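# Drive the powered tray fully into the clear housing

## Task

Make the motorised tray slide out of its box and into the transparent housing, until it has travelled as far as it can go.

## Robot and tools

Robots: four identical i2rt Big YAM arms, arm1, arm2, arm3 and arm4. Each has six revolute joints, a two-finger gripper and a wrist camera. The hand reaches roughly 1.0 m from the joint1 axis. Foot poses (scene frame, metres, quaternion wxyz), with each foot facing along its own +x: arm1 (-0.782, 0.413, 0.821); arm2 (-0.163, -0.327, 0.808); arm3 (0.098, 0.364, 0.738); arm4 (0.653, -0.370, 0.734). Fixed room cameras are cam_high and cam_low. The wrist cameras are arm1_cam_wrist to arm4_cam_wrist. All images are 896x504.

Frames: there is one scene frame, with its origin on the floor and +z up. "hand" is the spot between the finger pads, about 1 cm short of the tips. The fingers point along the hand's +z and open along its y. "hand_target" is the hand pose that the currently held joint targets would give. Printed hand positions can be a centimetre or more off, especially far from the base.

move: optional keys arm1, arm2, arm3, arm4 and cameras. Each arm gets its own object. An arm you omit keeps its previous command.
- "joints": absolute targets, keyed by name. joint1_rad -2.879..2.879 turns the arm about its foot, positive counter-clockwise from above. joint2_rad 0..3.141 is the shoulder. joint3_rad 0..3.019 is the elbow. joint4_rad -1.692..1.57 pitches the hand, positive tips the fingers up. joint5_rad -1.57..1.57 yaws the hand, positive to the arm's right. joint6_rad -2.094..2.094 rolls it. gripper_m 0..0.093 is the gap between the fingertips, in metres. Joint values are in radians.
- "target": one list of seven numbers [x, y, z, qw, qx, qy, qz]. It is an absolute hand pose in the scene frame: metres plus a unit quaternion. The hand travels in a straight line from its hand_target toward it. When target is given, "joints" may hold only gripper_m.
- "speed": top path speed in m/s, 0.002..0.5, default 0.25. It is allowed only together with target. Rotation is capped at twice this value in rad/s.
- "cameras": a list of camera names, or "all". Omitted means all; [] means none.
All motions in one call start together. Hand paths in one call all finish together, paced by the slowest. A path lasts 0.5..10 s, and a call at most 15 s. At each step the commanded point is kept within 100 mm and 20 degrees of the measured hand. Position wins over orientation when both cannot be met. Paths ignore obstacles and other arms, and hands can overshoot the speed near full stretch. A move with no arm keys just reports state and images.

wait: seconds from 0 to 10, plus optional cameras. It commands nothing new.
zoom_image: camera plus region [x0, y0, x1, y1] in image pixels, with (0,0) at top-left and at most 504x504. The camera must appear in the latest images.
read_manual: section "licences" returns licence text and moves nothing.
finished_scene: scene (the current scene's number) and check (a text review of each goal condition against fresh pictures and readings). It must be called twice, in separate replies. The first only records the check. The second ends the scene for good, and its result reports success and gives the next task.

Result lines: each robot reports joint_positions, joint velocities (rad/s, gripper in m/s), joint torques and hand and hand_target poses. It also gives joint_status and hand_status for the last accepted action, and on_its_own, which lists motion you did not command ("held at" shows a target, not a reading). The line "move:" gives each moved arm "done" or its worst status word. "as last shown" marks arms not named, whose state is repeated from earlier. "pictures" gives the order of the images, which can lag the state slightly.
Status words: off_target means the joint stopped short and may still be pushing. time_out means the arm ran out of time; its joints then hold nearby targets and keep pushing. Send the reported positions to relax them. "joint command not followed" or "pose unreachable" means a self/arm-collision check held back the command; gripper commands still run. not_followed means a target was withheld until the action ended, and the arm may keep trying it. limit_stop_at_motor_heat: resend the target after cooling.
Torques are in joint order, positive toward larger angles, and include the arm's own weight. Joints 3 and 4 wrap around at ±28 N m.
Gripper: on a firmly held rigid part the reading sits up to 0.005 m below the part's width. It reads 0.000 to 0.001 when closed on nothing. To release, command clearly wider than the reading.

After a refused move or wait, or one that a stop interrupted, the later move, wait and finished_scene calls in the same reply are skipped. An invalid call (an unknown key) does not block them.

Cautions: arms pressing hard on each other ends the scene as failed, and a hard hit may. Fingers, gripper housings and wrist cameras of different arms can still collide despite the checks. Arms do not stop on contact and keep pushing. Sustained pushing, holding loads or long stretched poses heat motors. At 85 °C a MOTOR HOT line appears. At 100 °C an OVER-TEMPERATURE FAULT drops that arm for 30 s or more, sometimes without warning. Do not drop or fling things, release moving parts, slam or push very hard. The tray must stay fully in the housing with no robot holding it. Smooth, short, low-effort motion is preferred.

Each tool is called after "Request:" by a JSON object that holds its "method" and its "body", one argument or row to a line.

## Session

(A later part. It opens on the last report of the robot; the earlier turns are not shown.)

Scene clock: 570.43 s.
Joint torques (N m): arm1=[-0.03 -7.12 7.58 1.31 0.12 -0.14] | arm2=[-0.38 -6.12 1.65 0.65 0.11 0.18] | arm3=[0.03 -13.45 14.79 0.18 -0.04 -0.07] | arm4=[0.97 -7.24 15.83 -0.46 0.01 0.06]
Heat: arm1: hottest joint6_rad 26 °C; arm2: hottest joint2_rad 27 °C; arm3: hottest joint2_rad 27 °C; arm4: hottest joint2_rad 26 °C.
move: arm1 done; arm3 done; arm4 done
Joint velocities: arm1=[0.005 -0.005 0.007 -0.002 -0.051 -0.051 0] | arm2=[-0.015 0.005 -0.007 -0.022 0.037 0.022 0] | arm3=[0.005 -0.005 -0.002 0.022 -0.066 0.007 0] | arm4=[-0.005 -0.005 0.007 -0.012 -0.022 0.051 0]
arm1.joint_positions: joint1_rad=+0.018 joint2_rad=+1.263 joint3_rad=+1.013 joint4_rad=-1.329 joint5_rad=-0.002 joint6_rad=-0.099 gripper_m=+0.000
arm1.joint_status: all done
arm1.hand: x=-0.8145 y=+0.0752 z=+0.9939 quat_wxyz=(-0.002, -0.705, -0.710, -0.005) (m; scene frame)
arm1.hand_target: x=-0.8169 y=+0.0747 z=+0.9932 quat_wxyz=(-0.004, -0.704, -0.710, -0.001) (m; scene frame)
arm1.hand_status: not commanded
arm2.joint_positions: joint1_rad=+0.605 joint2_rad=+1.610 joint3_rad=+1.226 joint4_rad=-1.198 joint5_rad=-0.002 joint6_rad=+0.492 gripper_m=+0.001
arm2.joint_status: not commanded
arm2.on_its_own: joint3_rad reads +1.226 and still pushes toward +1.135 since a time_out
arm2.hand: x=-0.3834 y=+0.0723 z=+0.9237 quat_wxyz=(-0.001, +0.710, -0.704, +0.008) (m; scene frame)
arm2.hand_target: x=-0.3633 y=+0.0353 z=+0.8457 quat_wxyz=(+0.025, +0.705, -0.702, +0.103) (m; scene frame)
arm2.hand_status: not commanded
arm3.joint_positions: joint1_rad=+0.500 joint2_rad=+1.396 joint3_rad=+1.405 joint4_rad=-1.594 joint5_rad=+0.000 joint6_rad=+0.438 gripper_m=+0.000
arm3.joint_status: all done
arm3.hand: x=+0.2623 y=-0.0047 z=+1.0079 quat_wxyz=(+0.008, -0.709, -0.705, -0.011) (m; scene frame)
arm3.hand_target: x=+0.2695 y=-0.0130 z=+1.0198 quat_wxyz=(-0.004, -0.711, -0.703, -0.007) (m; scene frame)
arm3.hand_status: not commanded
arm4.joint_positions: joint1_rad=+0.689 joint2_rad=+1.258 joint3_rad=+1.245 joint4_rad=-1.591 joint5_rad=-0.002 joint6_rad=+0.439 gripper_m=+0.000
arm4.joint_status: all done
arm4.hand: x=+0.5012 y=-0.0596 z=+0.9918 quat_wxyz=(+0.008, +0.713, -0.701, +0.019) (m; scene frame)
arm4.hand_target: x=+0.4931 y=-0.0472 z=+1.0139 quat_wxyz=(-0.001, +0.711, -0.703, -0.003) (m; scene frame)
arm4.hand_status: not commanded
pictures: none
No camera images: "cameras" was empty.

Request:
{"method": "move", "body": {
  "arm1": {"joints": {"joint1_rad": -0.006, "joint2_rad": 1.435, "joint3_rad": 0.826, "joint4_rad": -1.177, "joint5_rad": 0, "joint6_rad": -0.108}},
  "arm3": {"joints": {"joint1_rad": 0.508, "joint2_rad": 1.561, "joint3_rad": 1.187, "joint4_rad": -1.412, "joint5_rad": 0, "joint6_rad": 0.45}},
  "arm4": {"joints": {"joint1_rad": 0.70, "joint2_rad": 1.455, "joint3_rad": 1.015, "joint4_rad": -1.345, "joint5_rad": 0, "joint6_rad": 0.455}},
  "cameras": ["cam_high", "cam_low"]
}}

Scene clock: 572.80 s.
Joint torques (N m): arm1=[-0.03 -1.2 1.48 1.37 0.12 -0.17] | arm2=[-0.5 -6.36 1.8 0.79 0.08 0.19] | arm3=[-0.62 -7.47 2.54 0.31 -0.05 -0.03] | arm4=[1.08 -1.49 -0.09 0.29 0.03 0.05]
Heat: arm1: hottest joint6_rad 26 °C; arm2: hottest joint2_rad 27 °C; arm3: hottest joint2_rad 27 °C; arm4: hottest joint2_rad 26 °C.
move: arm1 done; arm3 time_out; arm4 time_out
Joint velocities: arm1=[-0.015 0.005 0.007 -0.017 0.007 0.022 0] | arm2=[-0.005 -0.005 -0.012 -0.002 -0.051 -0.051 0] | arm3=[-0.015 -0.015 -0.007 -0.017 0.007 0.037 0] | arm4=[-0.005 -0.015 -0.007 0.007 -0.007 0.007 0]
arm1.joint_positions: joint1_rad=+0.001 joint2_rad=+1.347 joint3_rad=+0.911 joint4_rad=-1.191 joint5_rad=-0.002 joint6_rad=-0.100 gripper_m=+0.000
arm1.joint_status: all done
arm1.hand: x=-0.8195 y=+0.0793 z=+0.9299 quat_wxyz=(+0.014, -0.710, -0.704, -0.024) (m; scene frame)
arm1.hand_target: x=-0.8173 y=+0.1166 z=+0.8783 quat_wxyz=(+0.063, -0.706, -0.701, -0.085) (m; scene frame)
arm1.hand_status: not commanded
arm2.joint_positions: joint1_rad=+0.605 joint2_rad=+1.610 joint3_rad=+1.226 joint4_rad=-1.198 joint5_rad=-0.002 joint6_rad=+0.492 gripper_m=+0.001
arm2.joint_status: not commanded
arm2.on_its_own: joint3_rad reads +1.226 and still pushes toward +1.135 since a time_out
arm2.hand: x=-0.3834 y=+0.0723 z=+0.9237 quat_wxyz=(-0.001, +0.710, -0.704, +0.008) (m; scene frame)
arm2.hand_target: x=-0.3633 y=+0.0353 z=+0.8457 quat_wxyz=(+0.025, +0.705, -0.702, +0.103) (m; scene frame)
arm2.hand_status: not commanded
arm3.joint_positions: joint1_rad=+0.500 joint2_rad=+1.464 joint3_rad=+1.281 joint4_rad=-1.408 joint5_rad=+0.000 joint6_rad=+0.440 gripper_m=+0.000
arm3.joint_status: joint3_rad time_out (moved -0.125 of -0.218); the others done
arm3.on_its_own: joint3_rad reads +1.281 and still pushes toward +1.187 since a time_out
arm3.hand: x=+0.2706 y=-0.0201 z=+0.9338 quat_wxyz=(+0.011, -0.710, -0.704, -0.012) (m; scene frame)
arm3.hand_target: x=+0.2615 y=+0.0098 z=+0.8654 quat_wxyz=(+0.102, -0.706, -0.699, -0.044) (m; scene frame)
arm3.hand_status: not commanded
arm4.joint_positions: joint1_rad=+0.692 joint2_rad=+1.367 joint3_rad=+1.123 joint4_rad=-1.355 joint5_rad=-0.002 joint6_rad=+0.445 gripper_m=+0.000
arm4.joint_status: joint3_rad time_out (moved -0.121 of -0.230); the others done
arm4.on_its_own: joint3_rad reads +1.123 and still pushes toward +1.015 since a time_out
arm4.hand: x=+0.4863 y=-0.0323 z=+0.9075 quat_wxyz=(+0.007, +0.712, -0.702, +0.017) (m; scene frame)
arm4.hand_target: x=+0.5007 y=-0.0668 z=+0.8423 quat_wxyz=(+0.036, +0.707, -0.699, +0.106) (m; scene frame)
arm4.hand_status: not commanded
pictures: cam_high, cam_low

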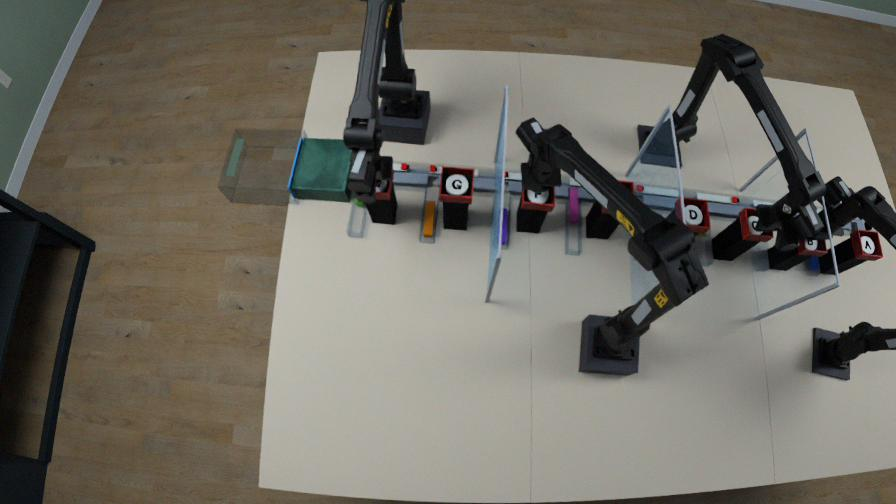

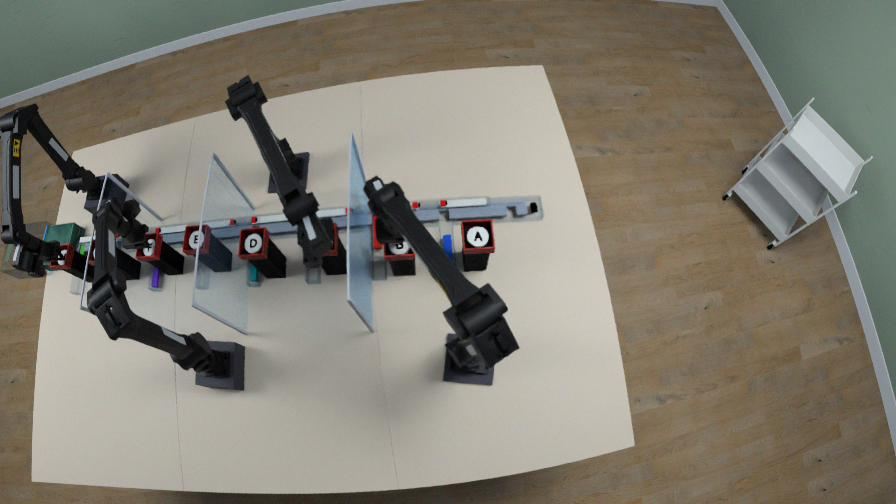

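Request:
{"method": "wait", "body": {
  "seconds": 9,
  "cameras": ["cam_high", "cam_low"]
}}

Request:
{"method": "zoom_image", "body": {
  "camera": "cam_high",
  "region": [345, 160, 665, 260]
}}

Request:
{"method": "zoom_image", "body": {
  "camera": "cam_low",
  "region": [290, 195, 490, 295]
}}

Request:
{"method": "zoom_image", "body": {
  "camera": "cam_high",
  "region": [600, 180, 680, 260]
}}

Scene clock: 582.00 s.
Joint torques (N m): arm1=[-0.09 -1.2 1.47 1.43 0.12 -0.15] | arm2=[-0.67 -5.95 1.73 0.69 0.1 0.19] | arm3=[-0.56 -7.47 2.54 0.27 -0.05 -0.04] | arm4=[1.08 -1.49 -0.08 0.29 0.02 0.05]
Heat: arm1: hottest joint6_rad 26 °C; arm2: hottest joint2_rad 27 °C; arm3: hottest joint2_rad 27 °C; arm4: hottest joint2_rad 26 °C.
Joint velocities: arm1=[0.005 0.005 0.002 -0.007 0.051 -0.007 -0.002] | arm2=[0.005 -0.015 0.002 -0.017 -0.051 0.037 0] | arm3=[-0.005 -0.005 -0.007 0.002 0.037 -0.022 0.001] | arm4=[-0.005 0.005 -0.007 0.002 0.007 -0.037 0]
arm1.joint_positions: joint1_rad=+0.001 joint2_rad=+1.347 joint3_rad=+0.911 joint4_rad=-1.191 joint5_rad=-0.002 joint6_rad=-0.100 gripper_m=+0.000
arm1.joint_status: all done
arm1.hand: x=-0.8195 y=+0.0793 z=+0.9299 quat_wxyz=(+0.014, -0.710, -0.704, -0.024) (m; scene frame)
arm1.hand_target: x=-0.8173 y=+0.1166 z=+0.8783 quat_wxyz=(+0.063, -0.706, -0.701, -0.085) (m; scene frame)
arm1.hand_status: not commanded
arm2.joint_positions: joint1_rad=+0.605 joint2_rad=+1.610 joint3_rad=+1.226 joint4_rad=-1.198 joint5_rad=-0.002 joint6_rad=+0.492 gripper_m=+0.001
arm2.joint_status: not commanded
arm2.on_its_own: joint3_rad reads +1.226 and still pushes toward +1.135 since a time_out
arm2.hand: x=-0.3834 y=+0.0723 z=+0.9237 quat_wxyz=(-0.001, +0.710, -0.704, +0.008) (m; scene frame)
arm2.hand_target: x=-0.3633 y=+0.0353 z=+0.8457 quat_wxyz=(+0.025, +0.705, -0.702, +0.103) (m; scene frame)
arm2.hand_status: not commanded
arm3.joint_positions: joint1_rad=+0.500 joint2_rad=+1.464 joint3_rad=+1.281 joint4_rad=-1.408 joint5_rad=+0.000 joint6_rad=+0.440 gripper_m=+0.000
arm3.joint_status: joint3_rad time_out (moved -0.125 of -0.218); the others done
arm3.on_its_own: joint3_rad reads +1.281 and still pushes toward +1.187 since a time_out
arm3.hand: x=+0.2707 y=-0.0202 z=+0.9338 quat_wxyz=(+0.011, -0.710, -0.704, -0.012) (m; scene frame)
arm3.hand_target: x=+0.2615 y=+0.0097 z=+0.8654 quat_wxyz=(+0.102, -0.706, -0.699, -0.044) (m; scene frame)
arm3.hand_status: not commanded
arm4.joint_positions: joint1_rad=+0.692 joint2_rad=+1.367 joint3_rad=+1.123 joint4_rad=-1.355 joint5_rad=-0.002 joint6_rad=+0.445 gripper_m=+0.000
arm4.joint_status: joint3_rad time_out (moved -0.121 of -0.230); the others done
arm4.on_its_own: joint3_rad reads +1.123 and still pushes toward +1.015 since a time_out
arm4.hand: x=+0.4863 y=-0.0323 z=+0.9075 quat_wxyz=(+0.007, +0.712, -0.702, +0.017) (m; scene frame)
arm4.hand_target: x=+0.5007 y=-0.0668 z=+0.8423 quat_wxyz=(+0.036, +0.707, -0.699, +0.106) (m; scene frame)
arm4.hand_status: not commanded
wait: 9.00 s; at rest by 0.07 s
pictures: cam_high, cam_low

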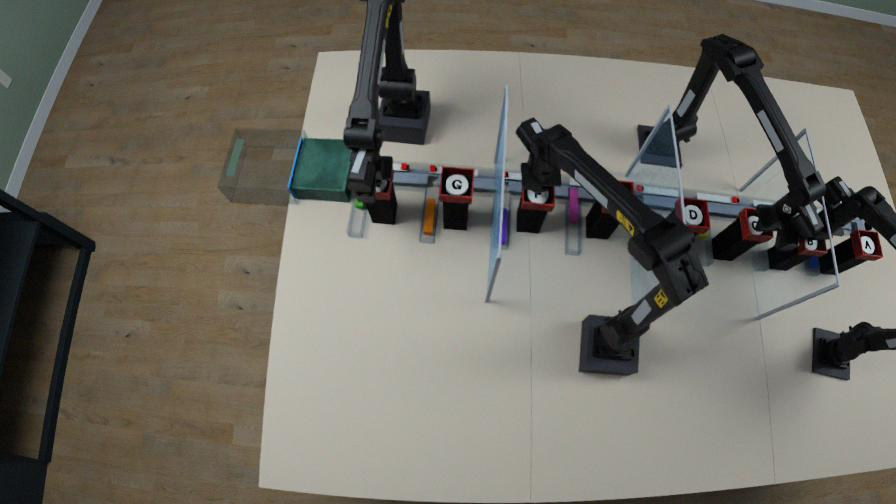

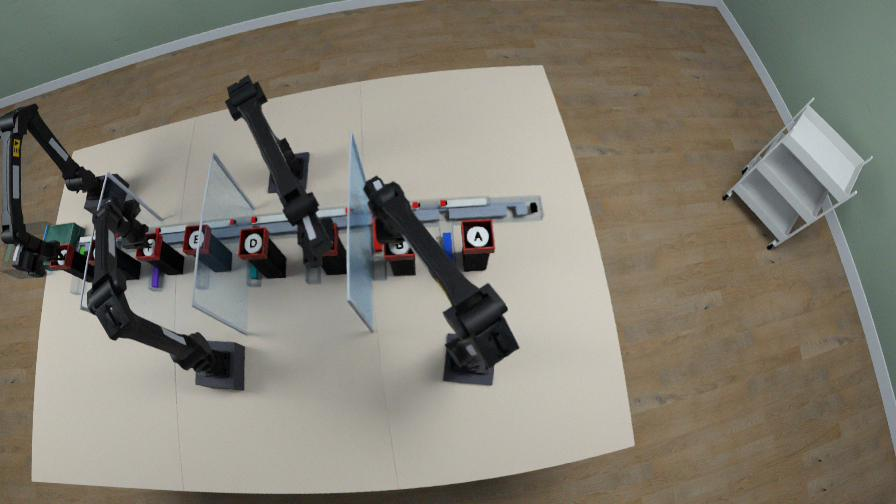

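Scaled by 1.575 from the camera's 896x504 image, which has a finer 1280x720 frame.

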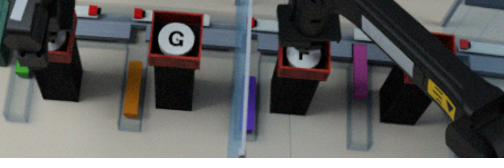

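Scaled by 2.520 from the camera's 896x504 image, which has a finer 1280x720 frame.

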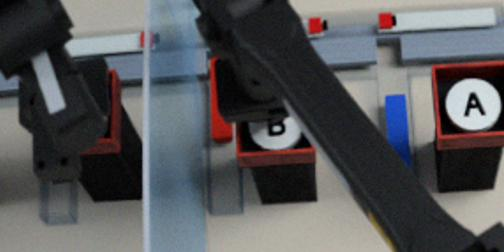

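Scaled by 6.300 from the camera's 896x504 image, which has a finer 1280x720 frame.

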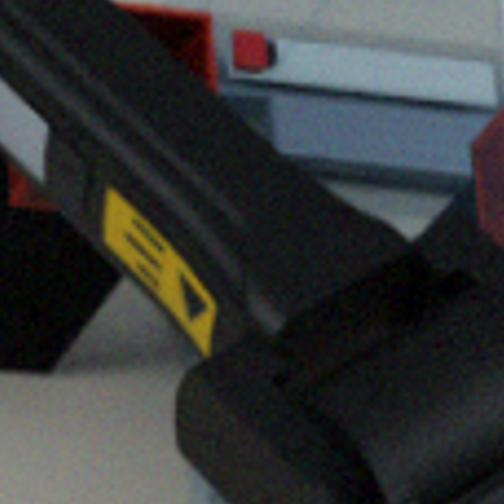

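Request:
{"method": "wait", "body": {
  "seconds": 7,
  "cameras": []
}}

Request:
{"method": "move", "body": {
  "arm2": {"joints": {"joint1_rad": 0.608, "joint2_rad": 1.53, "joint3_rad": 1.39, "joint4_rad": -1.41, "joint5_rad": 0, "joint6_rad": 0.50}},
  "cameras": []
}}

Scene clock: 589.23 s.
Joint torques (N m): arm1=[-0.15 -1.26 1.48 1.4 0.12 -0.16] | arm2=[-0.5 -6.07 1.77 0.76 0.09 0.2] | arm3=[-0.62 -7.41 2.55 0.31 -0.05 -0.05] | arm4=[1.14 -1.49 -0.08 0.28 0.02 0.06]
Heat: arm1: hottest joint6_rad 26 °C; arm2: hottest joint2_rad 27 °C; arm3: hottest joint2_rad 27 °C; arm4: hottest joint2_rad 26 °C.
Joint velocities: arm1=[0.005 -0.005 -0.012 0.002 -0.022 0.007 -0.002] | arm2=[-0.005 -0.005 -0.032 -0.002 -0.022 -0.051 0] | arm3=[-0.005 -0.005 -0.007 -0.007 0.066 -0.007 -0.001] | arm4=[0.005 -0.005 0.007 0.007 -0.022 -0.095 0.001]
arm1.joint_positions: joint1_rad=+0.001 joint2_rad=+1.347 joint3_rad=+0.911 joint4_rad=-1.191 joint5_rad=-0.002 joint6_rad=-0.100 gripper_m=+0.000
arm1.joint_status: all done
arm1.hand: x=-0.8195 y=+0.0793 z=+0.9299 quat_wxyz=(+0.014, -0.710, -0.704, -0.024) (m; scene frame)
arm1.hand_target: x=-0.8173 y=+0.1166 z=+0.8783 quat_wxyz=(+0.063, -0.706, -0.701, -0.085) (m; scene frame)
arm1.hand_status: not commanded
arm2.joint_positions: joint1_rad=+0.605 joint2_rad=+1.610 joint3_rad=+1.226 joint4_rad=-1.198 joint5_rad=-0.002 joint6_rad=+0.492 gripper_m=+0.001
arm2.joint_status: not commanded
arm2.on_its_own: joint3_rad reads +1.226 and still pushes toward +1.135 since a time_out
arm2.hand: x=-0.3834 y=+0.0723 z=+0.9237 quat_wxyz=(-0.001, +0.710, -0.704, +0.008) (m; scene frame)
arm2.hand_target: x=-0.3633 y=+0.0353 z=+0.8457 quat_wxyz=(+0.025, +0.705, -0.702, +0.103) (m; scene frame)
arm2.hand_status: not commanded
arm3.joint_positions: joint1_rad=+0.500 joint2_rad=+1.464 joint3_rad=+1.281 joint4_rad=-1.408 joint5_rad=+0.000 joint6_rad=+0.440 gripper_m=+0.000
arm3.joint_status: joint3_rad time_out (moved -0.125 of -0.218); the others done
arm3.on_its_own: joint3_rad reads +1.281 and still pushes toward +1.187 since a time_out
arm3.hand: x=+0.2707 y=-0.0202 z=+0.9338 quat_wxyz=(+0.011, -0.710, -0.704, -0.012) (m; scene frame)
arm3.hand_target: x=+0.2615 y=+0.0097 z=+0.8654 quat_wxyz=(+0.102, -0.706, -0.699, -0.044) (m; scene frame)
arm3.hand_status: not commanded
arm4.joint_positions: joint1_rad=+0.692 joint2_rad=+1.367 joint3_rad=+1.123 joint4_rad=-1.355 joint5_rad=-0.002 joint6_rad=+0.445 gripper_m=+0.000
arm4.joint_status: joint3_rad time_out (moved -0.121 of -0.230); the others done
arm4.on_its_own: joint3_rad reads +1.123 and still pushes toward +1.015 since a time_out
arm4.hand: x=+0.4863 y=-0.0323 z=+0.9075 quat_wxyz=(+0.007, +0.712, -0.702, +0.017) (m; scene frame)
arm4.hand_target: x=+0.5007 y=-0.0668 z=+0.8423 quat_wxyz=(+0.036, +0.707, -0.699, +0.106) (m; scene frame)
arm4.hand_status: not commanded
wait: 7.00 s; at rest by 0.03 s
pictures: none
No camera images: "cameras" was empty.

Scene clock: 590.43 s.
Joint torques (N m): arm1=[-0.26 -1.38 1.46 1.39 0.13 -0.16] | arm2=[-0.56 -16.26 13.09 -0.46 0.09 0.18] | arm3=[-0.62 -7.53 2.56 0.28 -0.06 -0.04] | arm4=[1.08 -1.49 -0.08 0.28 0.02 0.06]
Heat: arm1: hottest joint6_rad 26 °C; arm2: hottest joint2_rad 27 °C; arm3: hottest joint2_rad 27 °C; arm4: hottest joint2_rad 26 °C.
move: arm2 done
Joint velocities: arm1=[-0.015 -0.015 0.007 0.002 -0.007 0.007 0] | arm2=[-0.015 0.005 -0.002 -0.027 -0.022 -0.022 0.001] | arm3=[-0.015 -0.005 -0.002 -0.012 -0.037 0.051 -0.001] | arm4=[-0.005 -0.015 -0.017 -0.007 -0.007 -0.066 -0.001]
arm1.joint_positions: joint1_rad=+0.001 joint2_rad=+1.347 joint3_rad=+0.911 joint4_rad=-1.191 joint5_rad=-0.002 joint6_rad=-0.100 gripper_m=+0.000
arm1.joint_status: not commanded
arm1.hand: x=-0.8195 y=+0.0793 z=+0.9299 quat_wxyz=(+0.014, -0.710, -0.704, -0.024) (m; scene frame)
arm1.hand_target: x=-0.8173 y=+0.1166 z=+0.8783 quat_wxyz=(+0.063, -0.706, -0.701, -0.085) (m; scene frame)
arm1.hand_status: not commanded
arm2.joint_positions: joint1_rad=+0.605 joint2_rad=+1.531 joint3_rad=+1.354 joint4_rad=-1.397 joint5_rad=-0.002 joint6_rad=+0.492 gripper_m=+0.001
arm2.joint_status: all done
arm2.hand: x=-0.3811 y=+0.0666 z=+1.0048 quat_wxyz=(-0.002, +0.710, -0.704, +0.004) (m; scene frame)
arm2.hand_target: x=-0.3859 y=+0.0729 z=+1.0189 quat_wxyz=(-0.007, +0.709, -0.705, -0.007) (m; scene frame)
arm2.hand_status: not commanded
arm3.joint_positions: joint1_rad=+0.500 joint2_rad=+1.464 joint3_rad=+1.281 joint4_rad=-1.408 joint5_rad=+0.000 joint6_rad=+0.440 gripper_m=+0.000
arm3.joint_status: not commanded
arm3.on_its_own: joint3_rad reads +1.281 and still pushes toward +1.187 since a time_out
arm3.hand: x=+0.2707 y=-0.0202 z=+0.9338 quat_wxyz=(+0.011, -0.710, -0.704, -0.012) (m; scene frame)
arm3.hand_target: x=+0.2615 y=+0.0097 z=+0.8654 quat_wxyz=(+0.102, -0.706, -0.699, -0.044) (m; scene frame)
arm3.hand_status: not commanded
arm4.joint_positions: joint1_rad=+0.692 joint2_rad=+1.367 joint3_rad=+1.123 joint4_rad=-1.355 joint5_rad=-0.002 joint6_rad=+0.445 gripper_m=+0.000
arm4.joint_status: not commanded
arm4.on_its_own: joint3_rad reads +1.123 and still pushes toward +1.015 since a time_out
arm4.hand: x=+0.4863 y=-0.0323 z=+0.9075 quat_wxyz=(+0.007, +0.712, -0.702, +0.017) (m; scene frame)
arm4.hand_target: x=+0.5007 y=-0.0668 z=+0.8423 quat_wxyz=(+0.036, +0.707, -0.699, +0.106) (m; scene frame)
arm4.hand_status: not commanded
pictures: none
No camera images: "cameras" was empty.

Request:
{"method": "move", "body": {
  "arm2": {"joints": {"joint1_rad": 0.08, "joint2_rad": 1.323, "joint3_rad": 1.187, "joint4_rad": -1.425, "joint5_rad": 0, "joint6_rad": -0.028}},
  "cameras": []
}}

Request:
{"method": "move", "body": {
  "arm2": {"joints": {"joint1_rad": 0.08, "joint2_rad": 1.518, "joint3_rad": 0.976, "joint4_rad": -1.244, "joint5_rad": 0, "joint6_rad": -0.028}},
  "cameras": ["cam_high", "cam_low"]
}}

Request:
{"method": "zoom_image", "body": {
  "camera": "cam_high",
  "region": [490, 160, 610, 230]
}}

Scene clock: 592.23 s.
Joint torques (N m): arm1=[-0.09 -1.14 1.47 1.44 0.12 -0.15] | arm2=[-1.61 -12.45 10.14 -0.31 -0.02 0.03] | arm3=[-0.56 -7.41 2.55 0.25 -0.06 -0.04] | arm4=[1.08 -1.49 -0.08 0.31 0.03 0.06]
Heat: arm1: hottest joint6_rad 26 °C; arm2: hottest joint2_rad 27 °C; arm3: hottest joint2_rad 27 °C; arm4: hottest joint2_rad 26 °C.
move: arm2 done
Joint velocities: arm1=[0.015 0.005 0.017 -0.022 -0.022 0.007 0.001] | arm2=[-0.005 0.005 -0.002 -0.012 -0.139 -0.066 -0.001] | arm3=[-0.015 -0.015 0.007 0.002 -0.051 -0.022 -0.001] | arm4=[0.005 -0.005 0.002 -0.007 -0.037 0.007 -0.001]
arm1: as last shown
arm2.joint_positions: joint1_rad=+0.094 joint2_rad=+1.327 joint3_rad=+1.188 joint4_rad=-1.414 joint5_rad=-0.001 joint6_rad=-0.018 gripper_m=+0.001
arm2.joint_status: all done
arm2.hand: x=-0.1614 y=+0.0513 z=+1.0239 quat_wxyz=(-0.010, +0.710, -0.704, -0.004) (m; scene frame)
arm2.hand_target: x=-0.1559 y=+0.0479 z=+1.0250 quat_wxyz=(-0.008, +0.709, -0.705, -0.001) (m; scene frame)
arm2.hand_status: not commanded
arm3.joint_positions: joint1_rad=+0.500 joint2_rad=+1.464 joint3_rad=+1.281 joint4_rad=-1.408 joint5_rad=+0.000 joint6_rad=+0.440 gripper_m=+0.000
arm3.joint_status: not commanded
arm3.on_its_own: joint3_rad reads +1.281 and still pushes toward +1.187 since a time_out
arm3.hand: x=+0.2707 y=-0.0202 z=+0.9338 quat_wxyz=(+0.011, -0.710, -0.704, -0.012) (m; scene frame)
arm3.hand_target: x=+0.2615 y=+0.0097 z=+0.8654 quat_wxyz=(+0.102, -0.706, -0.699, -0.044) (m; scene frame)
arm3.hand_status: not commanded
arm4.joint_positions: joint1_rad=+0.692 joint2_rad=+1.367 joint3_rad=+1.123 joint4_rad=-1.355 joint5_rad=-0.002 joint6_rad=+0.445 gripper_m=+0.000
arm4.joint_status: not commanded
arm4.on_its_own: joint3_rad reads +1.123 and still pushes toward +1.015 since a time_out
arm4.hand: x=+0.4863 y=-0.0323 z=+0.9075 quat_wxyz=(+0.007, +0.712, -0.702, +0.017) (m; scene frame)
arm4.hand_target: x=+0.5007 y=-0.0668 z=+0.8423 quat_wxyz=(+0.036, +0.707, -0.699, +0.106) (m; scene frame)
arm4.hand_status: not commanded
pictures: none
No camera images: "cameras" was empty.

Scene clock: 594.30 s.
Joint torques (N m): arm1=[-0.21 -1.26 1.48 1.43 0.11 -0.16] | arm2=[-1.79 -5.19 1.85 0.92 -0.02 0.02] | arm3=[-0.62 -7.47 2.61 0.29 -0.05 -0.04] | arm4=[1.08 -1.49 -0.09 0.29 0.02 0.06]
Heat: arm1: hottest joint6_rad 26 °C; arm2: hottest joint2_rad 27 °C; arm3: hottest joint2_rad 27 °C; arm4: hottest joint2_rad 26 °C.
move: arm2 time_out
Joint velocities: arm1=[-0.005 -0.015 0.002 0.012 -0.037 -0.037 0.001] | arm2=[-0.005 -0.005 -0.002 -0.007 0.007 0.007 -0.001] | arm3=[-0.015 -0.005 0.002 0.002 -0.037 0.037 0] | arm4=[-0.005 -0.015 0.002 -0.007 -0.022 -0.037 0]
arm1: as last shown
arm2.joint_positions: joint1_rad=+0.094 joint2_rad=+1.422 joint3_rad=+1.066 joint4_rad=-1.264 joint5_rad=-0.001 joint6_rad=-0.018 gripper_m=+0.001
arm2.joint_status: joint3_rad time_out (moved -0.121 of -0.212); the others done
arm2.on_its_own: joint3_rad reads +1.066 and still pushes toward +0.976 since a time_out
arm2.hand: x=-0.1606 y=+0.0513 z=+0.9447 quat_wxyz=(+0.014, +0.710, -0.704, +0.019) (m; scene frame)
arm2.hand_target: x=-0.1553 y=+0.0167 z=+0.8834 quat_wxyz=(+0.074, +0.704, -0.702, +0.077) (m; scene frame)
arm2.hand_status: not commanded
arm3.joint_positions: joint1_rad=+0.500 joint2_rad=+1.464 joint3_rad=+1.281 joint4_rad=-1.408 joint5_rad=+0.000 joint6_rad=+0.440 gripper_m=+0.000
arm3.joint_status: not commanded
arm3.on_its_own: joint3_rad reads +1.281 and still pushes toward +1.187 since a time_out
arm3.hand: x=+0.2707 y=-0.0202 z=+0.9338 quat_wxyz=(+0.011, -0.710, -0.704, -0.012) (m; scene frame)
arm3.hand_target: x=+0.2615 y=+0.0097 z=+0.8654 quat_wxyz=(+0.102, -0.706, -0.699, -0.044) (m; scene frame)
arm3.hand_status: not commanded
arm4.joint_positions: joint1_rad=+0.692 joint2_rad=+1.367 joint3_rad=+1.123 joint4_rad=-1.355 joint5_rad=-0.002 joint6_rad=+0.445 gripper_m=+0.000
arm4.joint_status: not commanded
arm4.on_its_own: joint3_rad reads +1.123 and still pushes toward +1.015 since a time_out
arm4.hand: x=+0.4863 y=-0.0323 z=+0.9075 quat_wxyz=(+0.007, +0.712, -0.702, +0.017) (m; scene frame)
arm4.hand_target: x=+0.5007 y=-0.0668 z=+0.8423 quat_wxyz=(+0.036, +0.707, -0.699, +0.106) (m; scene frame)
arm4.hand_status: not commanded
pictures: cam_high, cam_low

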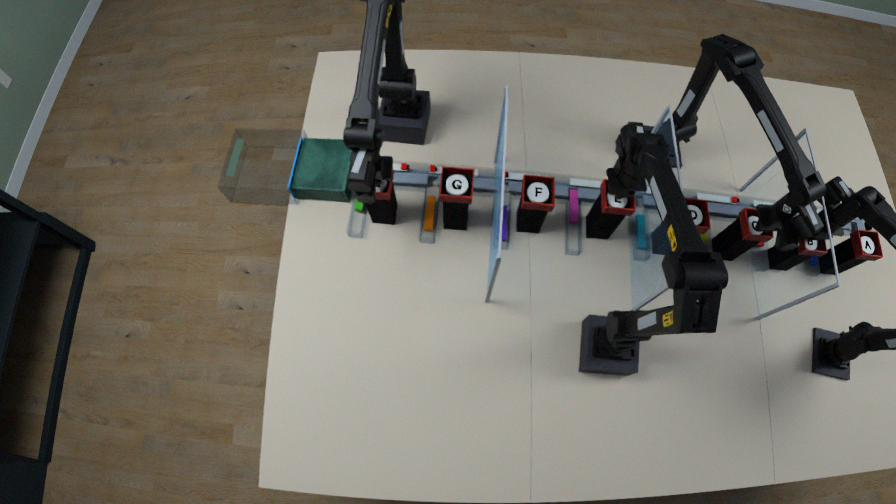

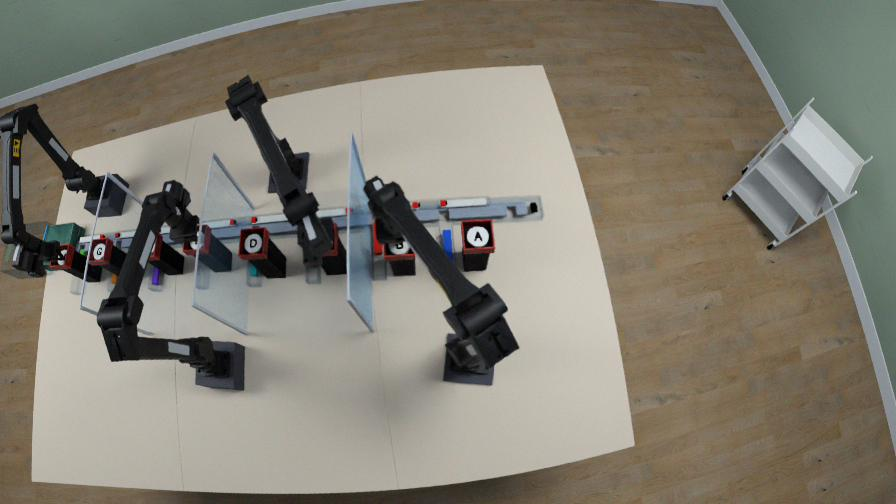

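Scaled by 4.200 from the camera's 896x504 image, which has a finer 1280x720 frame.

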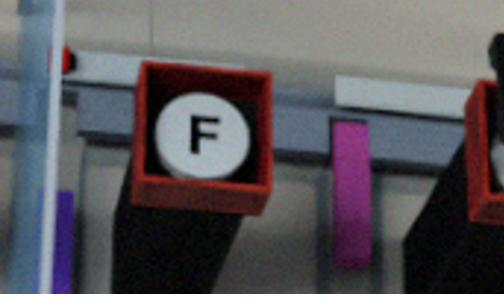

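Request:
{"method": "wait", "body": {
  "seconds": 9,
  "cameras": ["cam_high", "cam_low"]
}}

Request:
{"method": "zoom_image", "body": {
  "camera": "cam_high",
  "region": [490, 160, 610, 230]
}}

Request:
{"method": "zoom_image", "body": {
  "camera": "cam_high",
  "region": [345, 160, 665, 260]
}}

Request:
{"method": "zoom_image", "body": {
  "camera": "cam_low",
  "region": [290, 195, 490, 295]
}}

Scene clock: 603.47 s.
Joint torques (N m): arm1=[0.03 -1.32 1.48 1.39 0.12 -0.16] | arm2=[-2.14 -4.66 1.88 0.87 -0.01 -0.04] | arm3=[-0.5 -7.53 2.61 0.27 -0.05 -0.04] | arm4=[1.08 -1.49 -0.08 0.29 0.02 0.05]
Heat: arm1: hottest joint6_rad 26 °C; arm2: hottest joint2_rad 27 °C; arm3: hottest joint2_rad 27 °C; arm4: hottest joint2_rad 26 °C.
Joint velocities: arm1=[-0.005 0.005 -0.002 -0.022 -0.066 -0.022 -0.001] | arm2=[-0.005 -0.005 -0.002 0.017 0.051 -0.007 0] | arm3=[-0.005 0.005 0.002 -0.007 0.007 0.037 0] | arm4=[-0.005 0.005 -0.007 -0.002 0.007 -0.022 0]
arm1.joint_positions: joint1_rad=+0.001 joint2_rad=+1.347 joint3_rad=+0.911 joint4_rad=-1.191 joint5_rad=-0.002 joint6_rad=-0.100 gripper_m=+0.000
arm1.joint_status: not commanded
arm1.hand: x=-0.8195 y=+0.0793 z=+0.9299 quat_wxyz=(+0.014, -0.710, -0.704, -0.024) (m; scene frame)
arm1.hand_target: x=-0.8173 y=+0.1166 z=+0.8783 quat_wxyz=(+0.063, -0.706, -0.701, -0.085) (m; scene frame)
arm1.hand_status: not commanded
arm2.joint_positions: joint1_rad=+0.094 joint2_rad=+1.422 joint3_rad=+1.066 joint4_rad=-1.264 joint5_rad=-0.001 joint6_rad=-0.018 gripper_m=+0.001
arm2.joint_status: joint3_rad time_out (moved -0.121 of -0.212); the others done
arm2.on_its_own: joint3_rad reads +1.066 and still pushes toward +0.976 since a time_out
arm2.hand: x=-0.1606 y=+0.0513 z=+0.9447 quat_wxyz=(+0.014, +0.710, -0.704, +0.019) (m; scene frame)
arm2.hand_target: x=-0.1553 y=+0.0167 z=+0.8834 quat_wxyz=(+0.074, +0.704, -0.702, +0.077) (m; scene frame)
arm2.hand_status: not commanded
arm3.joint_positions: joint1_rad=+0.500 joint2_rad=+1.464 joint3_rad=+1.281 joint4_rad=-1.408 joint5_rad=+0.000 joint6_rad=+0.440 gripper_m=+0.000
arm3.joint_status: not commanded
arm3.on_its_own: joint3_rad reads +1.281 and still pushes toward +1.187 since a time_out
arm3.hand: x=+0.2707 y=-0.0202 z=+0.9338 quat_wxyz=(+0.011, -0.710, -0.704, -0.012) (m; scene frame)
arm3.hand_target: x=+0.2615 y=+0.0097 z=+0.8654 quat_wxyz=(+0.102, -0.706, -0.699, -0.044) (m; scene frame)
arm3.hand_status: not commanded
arm4.joint_positions: joint1_rad=+0.692 joint2_rad=+1.367 joint3_rad=+1.123 joint4_rad=-1.355 joint5_rad=-0.002 joint6_rad=+0.445 gripper_m=+0.000
arm4.joint_status: not commanded
arm4.on_its_own: joint3_rad reads +1.123 and still pushes toward +1.015 since a time_out
arm4.hand: x=+0.4863 y=-0.0323 z=+0.9075 quat_wxyz=(+0.007, +0.712, -0.702, +0.017) (m; scene frame)
arm4.hand_target: x=+0.5007 y=-0.0668 z=+0.8423 quat_wxyz=(+0.036, +0.707, -0.699, +0.106) (m; scene frame)
arm4.hand_status: not commanded
wait: 9.00 s; at rest by 0.10 s
pictures: cam_high, cam_low

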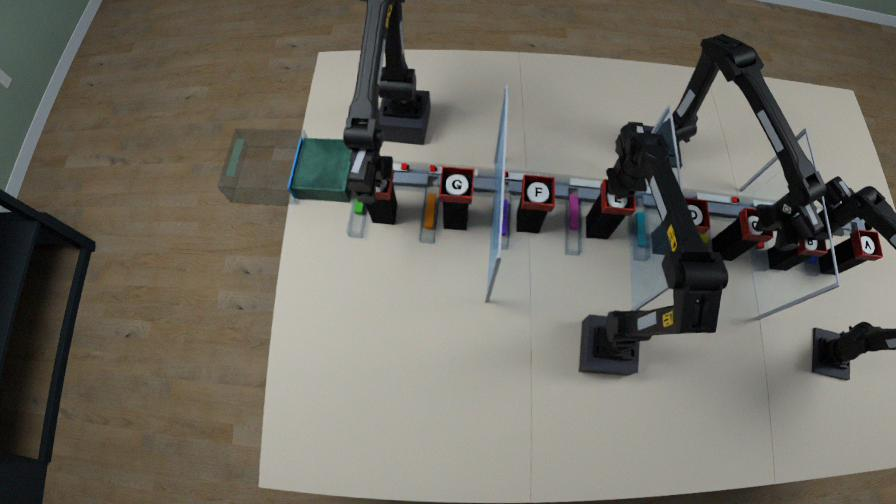

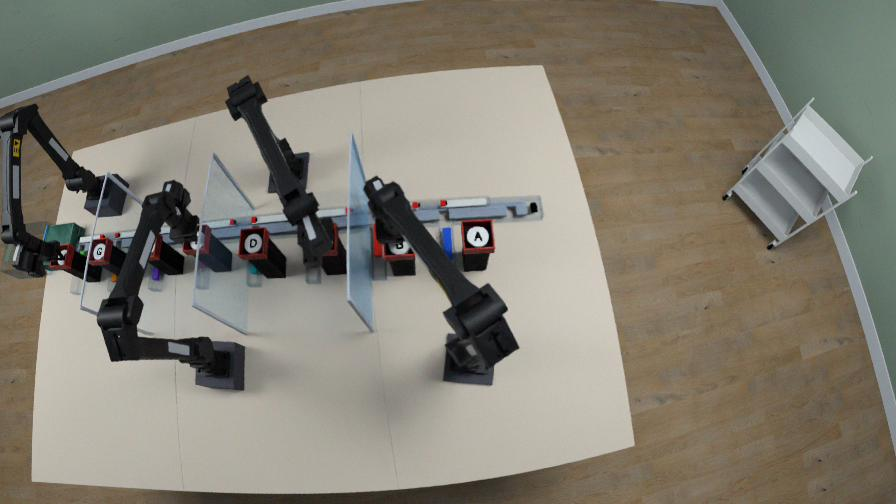

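Scaled by 4.200 from the camera's 896x504 image, which has a finer 1280x720 frame.

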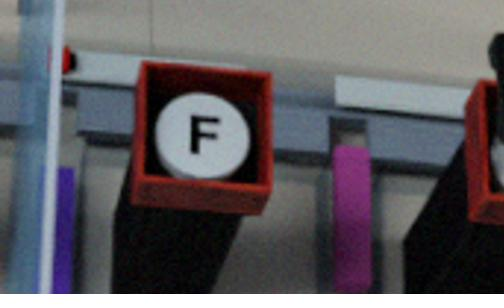

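Scaled by 1.575 from the camera's 896x504 image, which has a finer 1280x720 frame.

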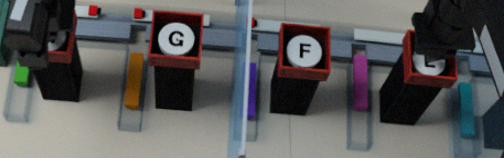

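Scaled by 2.520 from the camera's 896x504 image, which has a finer 1280x720 frame.

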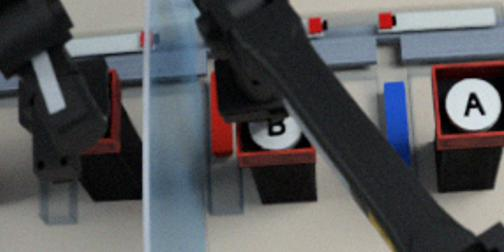

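Request:
{"method": "wait", "body": {
  "seconds": 5,
  "cameras": ["cam_high", "cam_low"]
}}

Request:
{"method": "zoom_image", "body": {
  "camera": "cam_high",
  "region": [345, 160, 665, 260]
}}

Request:
{"method": "zoom_image", "body": {
  "camera": "cam_low",
  "region": [290, 195, 490, 295]
}}

Scene clock: 608.73 s.
Joint torques (N m): arm1=[-0.21 -1.08 1.48 1.42 0.13 -0.16] | arm2=[-1.61 -5.13 1.87 0.85 -0.04 -0.01] | arm3=[-0.56 -7.47 2.56 0.28 -0.05 -0.04] | arm4=[1.08 -1.44 -0.08 0.29 0.03 0.05]
Heat: arm1: hottest joint6_rad 26 °C; arm2: hottest joint2_rad 27 °C; arm3: hottest joint2_rad 27 °C; arm4: hottest joint2_rad 26 °C.
Joint velocities: arm1=[0.005 -0.015 0.002 -0.002 0.095 0.007 0] | arm2=[0.005 -0.005 0.007 0.002 -0.037 -0.037 0] | arm3=[0.005 -0.005 0.007 -0.002 0.066 0.007 0] | arm4=[0.005 -0.005 -0.002 0.007 0.051 -0.081 -0.001]
arm1.joint_positions: joint1_rad=+0.001 joint2_rad=+1.347 joint3_rad=+0.911 joint4_rad=-1.191 joint5_rad=-0.002 joint6_rad=-0.100 gripper_m=+0.000
arm1.joint_status: not commanded
arm1.hand: x=-0.8195 y=+0.0793 z=+0.9299 quat_wxyz=(+0.014, -0.710, -0.704, -0.024) (m; scene frame)
arm1.hand_target: x=-0.8173 y=+0.1166 z=+0.8783 quat_wxyz=(+0.063, -0.706, -0.701, -0.085) (m; scene frame)
arm1.hand_status: not commanded
arm2.joint_positions: joint1_rad=+0.094 joint2_rad=+1.422 joint3_rad=+1.066 joint4_rad=-1.264 joint5_rad=-0.001 joint6_rad=-0.018 gripper_m=+0.001
arm2.joint_status: joint3_rad time_out (moved -0.121 of -0.212); the others done
arm2.on_its_own: joint3_rad reads +1.066 and still pushes toward +0.976 since a time_out
arm2.hand: x=-0.1606 y=+0.0513 z=+0.9447 quat_wxyz=(+0.014, +0.710, -0.704, +0.019) (m; scene frame)
arm2.hand_target: x=-0.1553 y=+0.0167 z=+0.8834 quat_wxyz=(+0.074, +0.704, -0.702, +0.077) (m; scene frame)
arm2.hand_status: not commanded
arm3.joint_positions: joint1_rad=+0.500 joint2_rad=+1.464 joint3_rad=+1.281 joint4_rad=-1.408 joint5_rad=+0.000 joint6_rad=+0.440 gripper_m=+0.000
arm3.joint_status: not commanded
arm3.on_its_own: joint3_rad reads +1.281 and still pushes toward +1.187 since a time_out
arm3.hand: x=+0.2707 y=-0.0202 z=+0.9338 quat_wxyz=(+0.011, -0.710, -0.704, -0.012) (m; scene frame)
arm3.hand_target: x=+0.2615 y=+0.0097 z=+0.8654 quat_wxyz=(+0.102, -0.706, -0.699, -0.044) (m; scene frame)
arm3.hand_status: not commanded
arm4.joint_positions: joint1_rad=+0.692 joint2_rad=+1.367 joint3_rad=+1.123 joint4_rad=-1.355 joint5_rad=-0.002 joint6_rad=+0.445 gripper_m=+0.000
arm4.joint_status: not commanded
arm4.on_its_own: joint3_rad reads +1.123 and still pushes toward +1.015 since a time_out
arm4.hand: x=+0.4863 y=-0.0323 z=+0.9075 quat_wxyz=(+0.007, +0.712, -0.702, +0.017) (m; scene frame)
arm4.hand_target: x=+0.5007 y=-0.0668 z=+0.8423 quat_wxyz=(+0.036, +0.707, -0.699, +0.106) (m; scene frame)
arm4.hand_status: not commanded
wait: 5.00 s; at rest from the start
pictures: cam_high, cam_low

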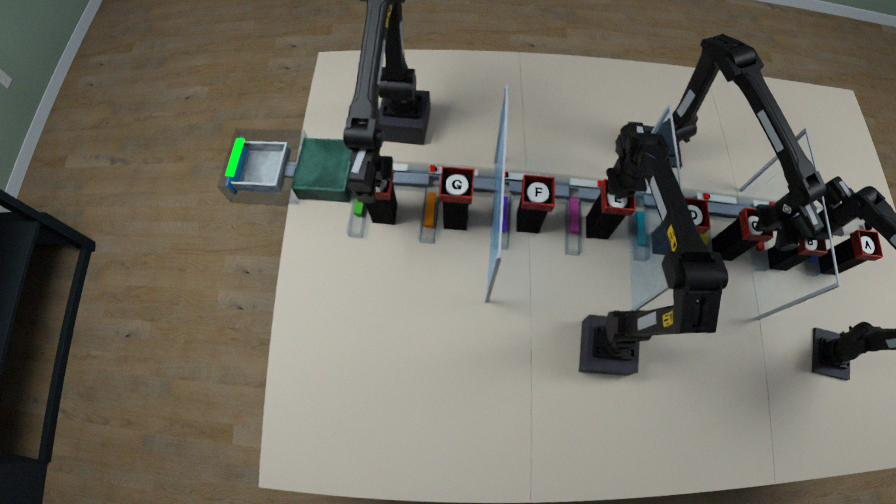

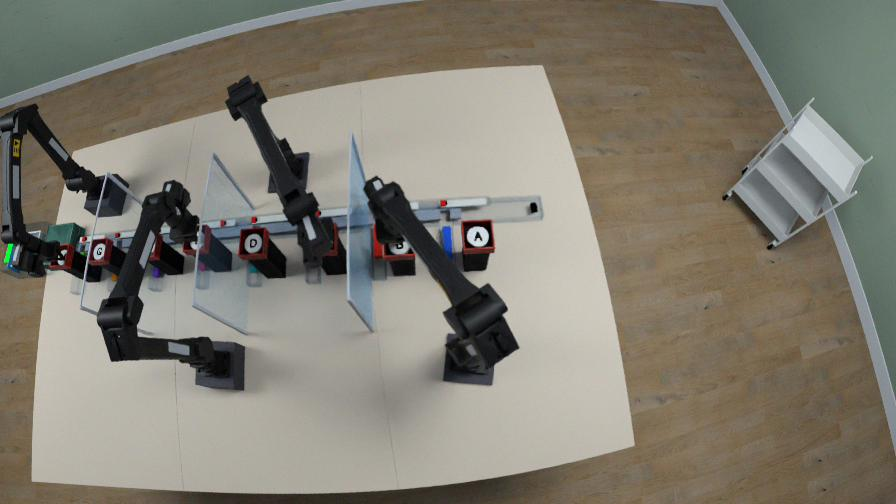

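Scaled by 1.575 from the camera's 896x504 image, which has a finer 1280x720 frame.

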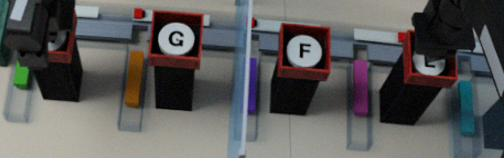

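Scaled by 2.520 from the camera's 896x504 image, which has a finer 1280x720 frame.

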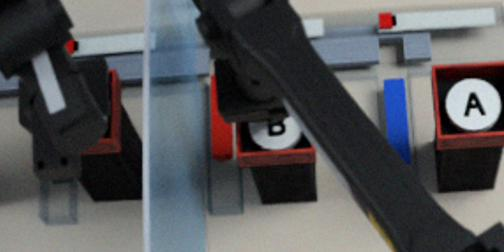

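Request:
{"method": "wait", "body": {
  "seconds": 8,
  "cameras": ["cam_high", "cam_low"]
}}

Request:
{"method": "zoom_image", "body": {
  "camera": "cam_high",
  "region": [210, 120, 370, 220]
}}

Request:
{"method": "finished_scene", "body": {
  "scene": 2,
  "check": "cam_high and its zoom: the tray (with blue front edge) has left the green box and lies inside the see-through housing, with the blue edge against the pad at the housing's far end; the pad is lit bright green, as in scene 1 when it counted as done. It stayed the same over a later picture 8 s apart. What pictures cannot show: a gap of a few mm to the end stop. It could be missed if tray were still moving or pulled back when the buttons are released."
}}

Scene clock: 616.97 s.
Joint torques (N m): arm1=[-0.15 -1.08 1.5 1.42 0.12 -0.16] | arm2=[-1.44 -5.01 1.98 0.95 -0.02 0.01] | arm3=[-0.56 -7.59 2.55 0.25 -0.06 -0.04] | arm4=[1.08 -1.44 -0.09 0.31 0.02 0.05]
Heat: arm1: hottest joint6_rad 26 °C; arm2: hottest joint2_rad 27 °C; arm3: hottest joint2_rad 27 °C; arm4: hottest joint2_rad 26 °C.
Joint velocities: arm1=[-0.015 0.005 0.002 -0.002 0.11 -0.022 0] | arm2=[0.015 -0.015 0.002 0.007 0.037 0.051 0] | arm3=[0.005 -0.024 -0.007 -0.017 0.037 -0.037 0.001] | arm4=[-0.005 -0.005 -0.012 -0.017 0.022 0.037 -0.001]
arm1.joint_positions: joint1_rad=+0.001 joint2_rad=+1.347 joint3_rad=+0.911 joint4_rad=-1.191 joint5_rad=-0.002 joint6_rad=-0.100 gripper_m=+0.000
arm1.joint_status: not commanded
arm1.hand: x=-0.8195 y=+0.0793 z=+0.9299 quat_wxyz=(+0.014, -0.710, -0.704, -0.024) (m; scene frame)
arm1.hand_target: x=-0.8173 y=+0.1166 z=+0.8783 quat_wxyz=(+0.063, -0.706, -0.701, -0.085) (m; scene frame)
arm1.hand_status: not commanded
arm2.joint_positions: joint1_rad=+0.094 joint2_rad=+1.422 joint3_rad=+1.066 joint4_rad=-1.264 joint5_rad=-0.001 joint6_rad=-0.018 gripper_m=+0.001
arm2.joint_status: joint3_rad time_out (moved -0.121 of -0.212); the others done
arm2.on_its_own: joint3_rad reads +1.066 and still pushes toward +0.976 since a time_out
arm2.hand: x=-0.1606 y=+0.0513 z=+0.9447 quat_wxyz=(+0.014, +0.710, -0.704, +0.019) (m; scene frame)
arm2.hand_target: x=-0.1553 y=+0.0167 z=+0.8834 quat_wxyz=(+0.074, +0.704, -0.702, +0.077) (m; scene frame)
arm2.hand_status: not commanded
arm3.joint_positions: joint1_rad=+0.500 joint2_rad=+1.464 joint3_rad=+1.281 joint4_rad=-1.408 joint5_rad=+0.000 joint6_rad=+0.440 gripper_m=+0.000
arm3.joint_status: not commanded
arm3.on_its_own: joint3_rad reads +1.281 and still pushes toward +1.187 since a time_out
arm3.hand: x=+0.2707 y=-0.0202 z=+0.9338 quat_wxyz=(+0.011, -0.710, -0.704, -0.012) (m; scene frame)
arm3.hand_target: x=+0.2615 y=+0.0097 z=+0.8654 quat_wxyz=(+0.102, -0.706, -0.699, -0.044) (m; scene frame)
arm3.hand_status: not commanded
arm4.joint_positions: joint1_rad=+0.692 joint2_rad=+1.367 joint3_rad=+1.123 joint4_rad=-1.355 joint5_rad=-0.002 joint6_rad=+0.445 gripper_m=+0.000
arm4.joint_status: not commanded
arm4.on_its_own: joint3_rad reads +1.123 and still pushes toward +1.015 since a time_out
arm4.hand: x=+0.4863 y=-0.0323 z=+0.9075 quat_wxyz=(+0.007, +0.712, -0.702, +0.017) (m; scene frame)
arm4.hand_target: x=+0.5007 y=-0.0668 z=+0.8423 quat_wxyz=(+0.036, +0.707, -0.699, +0.106) (m; scene frame)
arm4.hand_status: not commanded
wait: 8.00 s; at rest by 0.03 s
pictures: cam_high, cam_low

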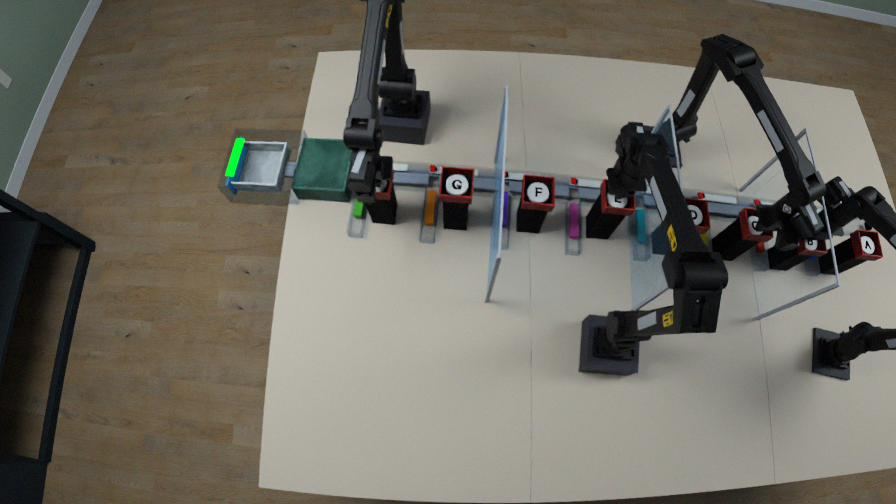

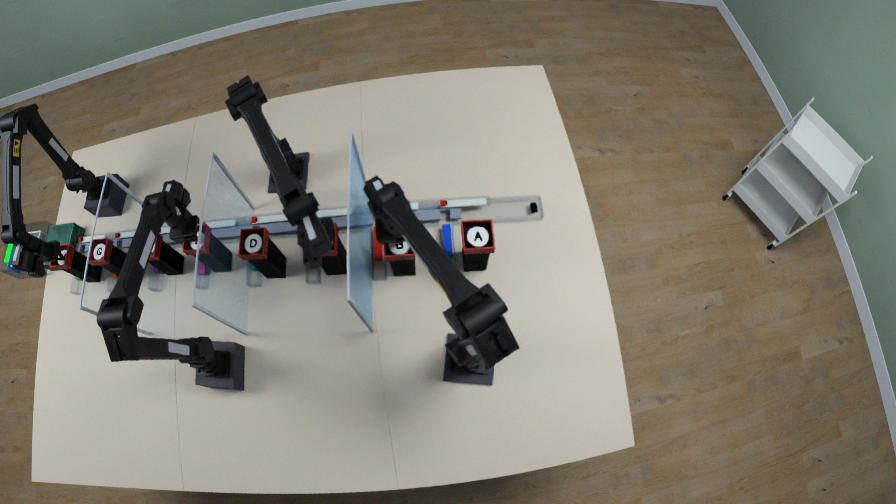

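Scaled by 3.150 from the camera's 896x504 image, which has a finer 1280x720 frame.

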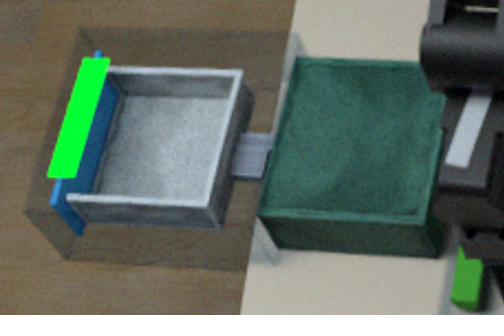

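This call ended nothing. Check each condition that your pictures could not show: look closer or test it, and mend what is not met. Then call finished_scene again.

Request:
{"method": "move", "body": {
  "cameras": ["cam_high"]
}}

Scene clock: 617.17 s.
Joint torques (N m): arm1=[-0.09 -1.2 1.5 1.39 0.12 -0.15] | arm2=[-1.9 -5.01 1.94 1.02 -0.01 0.01] | arm3=[-0.56 -7.59 2.58 0.28 -0.05 -0.04] | arm4=[1.08 -1.49 -0.08 0.28 0.02 0.06]
Heat: arm1: hottest joint6_rad 26 °C; arm2: hottest joint2_rad 27 °C; arm3: hottest joint2_rad 27 °C; arm4: hottest joint2_rad 26 °C.
Joint velocities: arm1=[-0.005 -0.005 -0.012 0.012 -0.037 -0.007 -0.001] | arm2=[0.005 0.005 0.007 0.012 -0.007 -0.007 0.001] | arm3=[-0.015 -0.015 0.002 0.002 0.037 -0.095 0.001] | arm4=[-0.005 -0.005 0.007 0.002 -0.051 -0.007 0]
arm1.joint_positions: joint1_rad=+0.001 joint2_rad=+1.347 joint3_rad=+0.911 joint4_rad=-1.191 joint5_rad=-0.002 joint6_rad=-0.100 gripper_m=+0.000
arm1.joint_status: not commanded
arm1.hand: x=-0.8195 y=+0.0793 z=+0.9299 quat_wxyz=(+0.014, -0.710, -0.704, -0.024) (m; scene frame)
arm1.hand_target: x=-0.8173 y=+0.1166 z=+0.8783 quat_wxyz=(+0.063, -0.706, -0.701, -0.085) (m; scene frame)
arm1.hand_status: not commanded
arm2.joint_positions: joint1_rad=+0.094 joint2_rad=+1.422 joint3_rad=+1.066 joint4_rad=-1.264 joint5_rad=-0.001 joint6_rad=-0.018 gripper_m=+0.001
arm2.joint_status: joint3_rad time_out (moved -0.121 of -0.212); the others done
arm2.on_its_own: joint3_rad reads +1.066 and still pushes toward +0.976 since a time_out
arm2.hand: x=-0.1606 y=+0.0513 z=+0.9447 quat_wxyz=(+0.014, +0.710, -0.704, +0.019) (m; scene frame)
arm2.hand_target: x=-0.1553 y=+0.0167 z=+0.8834 quat_wxyz=(+0.074, +0.704, -0.702, +0.077) (m; scene frame)
arm2.hand_status: not commanded
arm3.joint_positions: joint1_rad=+0.500 joint2_rad=+1.464 joint3_rad=+1.281 joint4_rad=-1.408 joint5_rad=+0.000 joint6_rad=+0.440 gripper_m=+0.000
arm3.joint_status: not commanded
arm3.on_its_own: joint3_rad reads +1.281 and still pushes toward +1.187 since a time_out
arm3.hand: x=+0.2707 y=-0.0202 z=+0.9338 quat_wxyz=(+0.011, -0.710, -0.704, -0.012) (m; scene frame)
arm3.hand_target: x=+0.2615 y=+0.0097 z=+0.8654 quat_wxyz=(+0.102, -0.706, -0.699, -0.044) (m; scene frame)
arm3.hand_status: not commanded
arm4.joint_positions: joint1_rad=+0.692 joint2_rad=+1.367 joint3_rad=+1.123 joint4_rad=-1.355 joint5_rad=-0.002 joint6_rad=+0.445 gripper_m=+0.000
arm4.joint_status: not commanded
arm4.on_its_own: joint3_rad reads +1.123 and still pushes toward +1.015 since a time_out
arm4.hand: x=+0.4863 y=-0.0323 z=+0.9075 quat_wxyz=(+0.007, +0.712, -0.702, +0.017) (m; scene frame)
arm4.hand_target: x=+0.5007 y=-0.0668 z=+0.8423 quat_wxyz=(+0.036, +0.707, -0.699, +0.106) (m; scene frame)
arm4.hand_status: not commanded
pictures: cam_high

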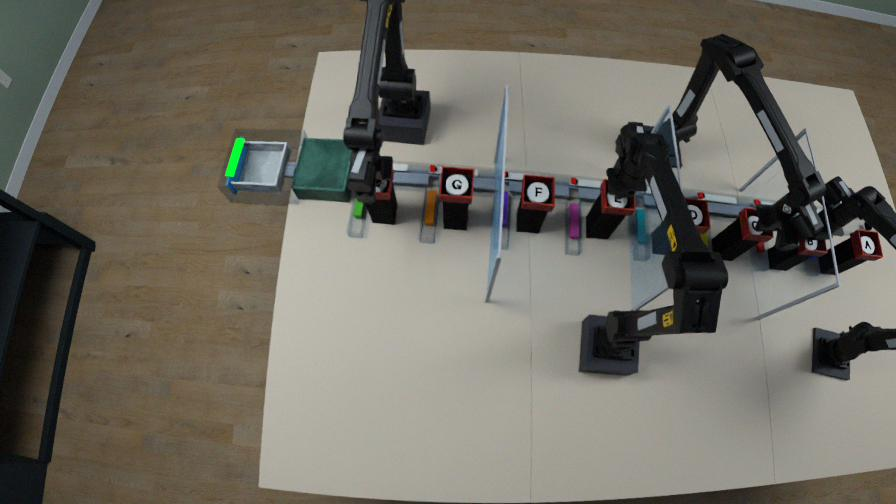

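Request:
{"method": "finished_scene", "body": {
  "scene": 2,
  "check": "Condition: powered tray run out of its box into the see-through housing as far as it goes. The newest cam_high picture (clock 617) shows the white tray wholly outside the green box, inside the clear housing at the left end, its blue front edge against the far end under the pad, and the end pad lit bright green. This is unchanged from 608.7 to 617 s, so it has stopped, and the same state counted as done in scene 1. The pictures cannot show the last millimetre to the end stop; it could be missed if the tray had stalled just short, or if it ran back once the arms stop pressing, but no robot touches the tray and the lit pad indicates it reached the end."
}}

The scene is finished: the task was done.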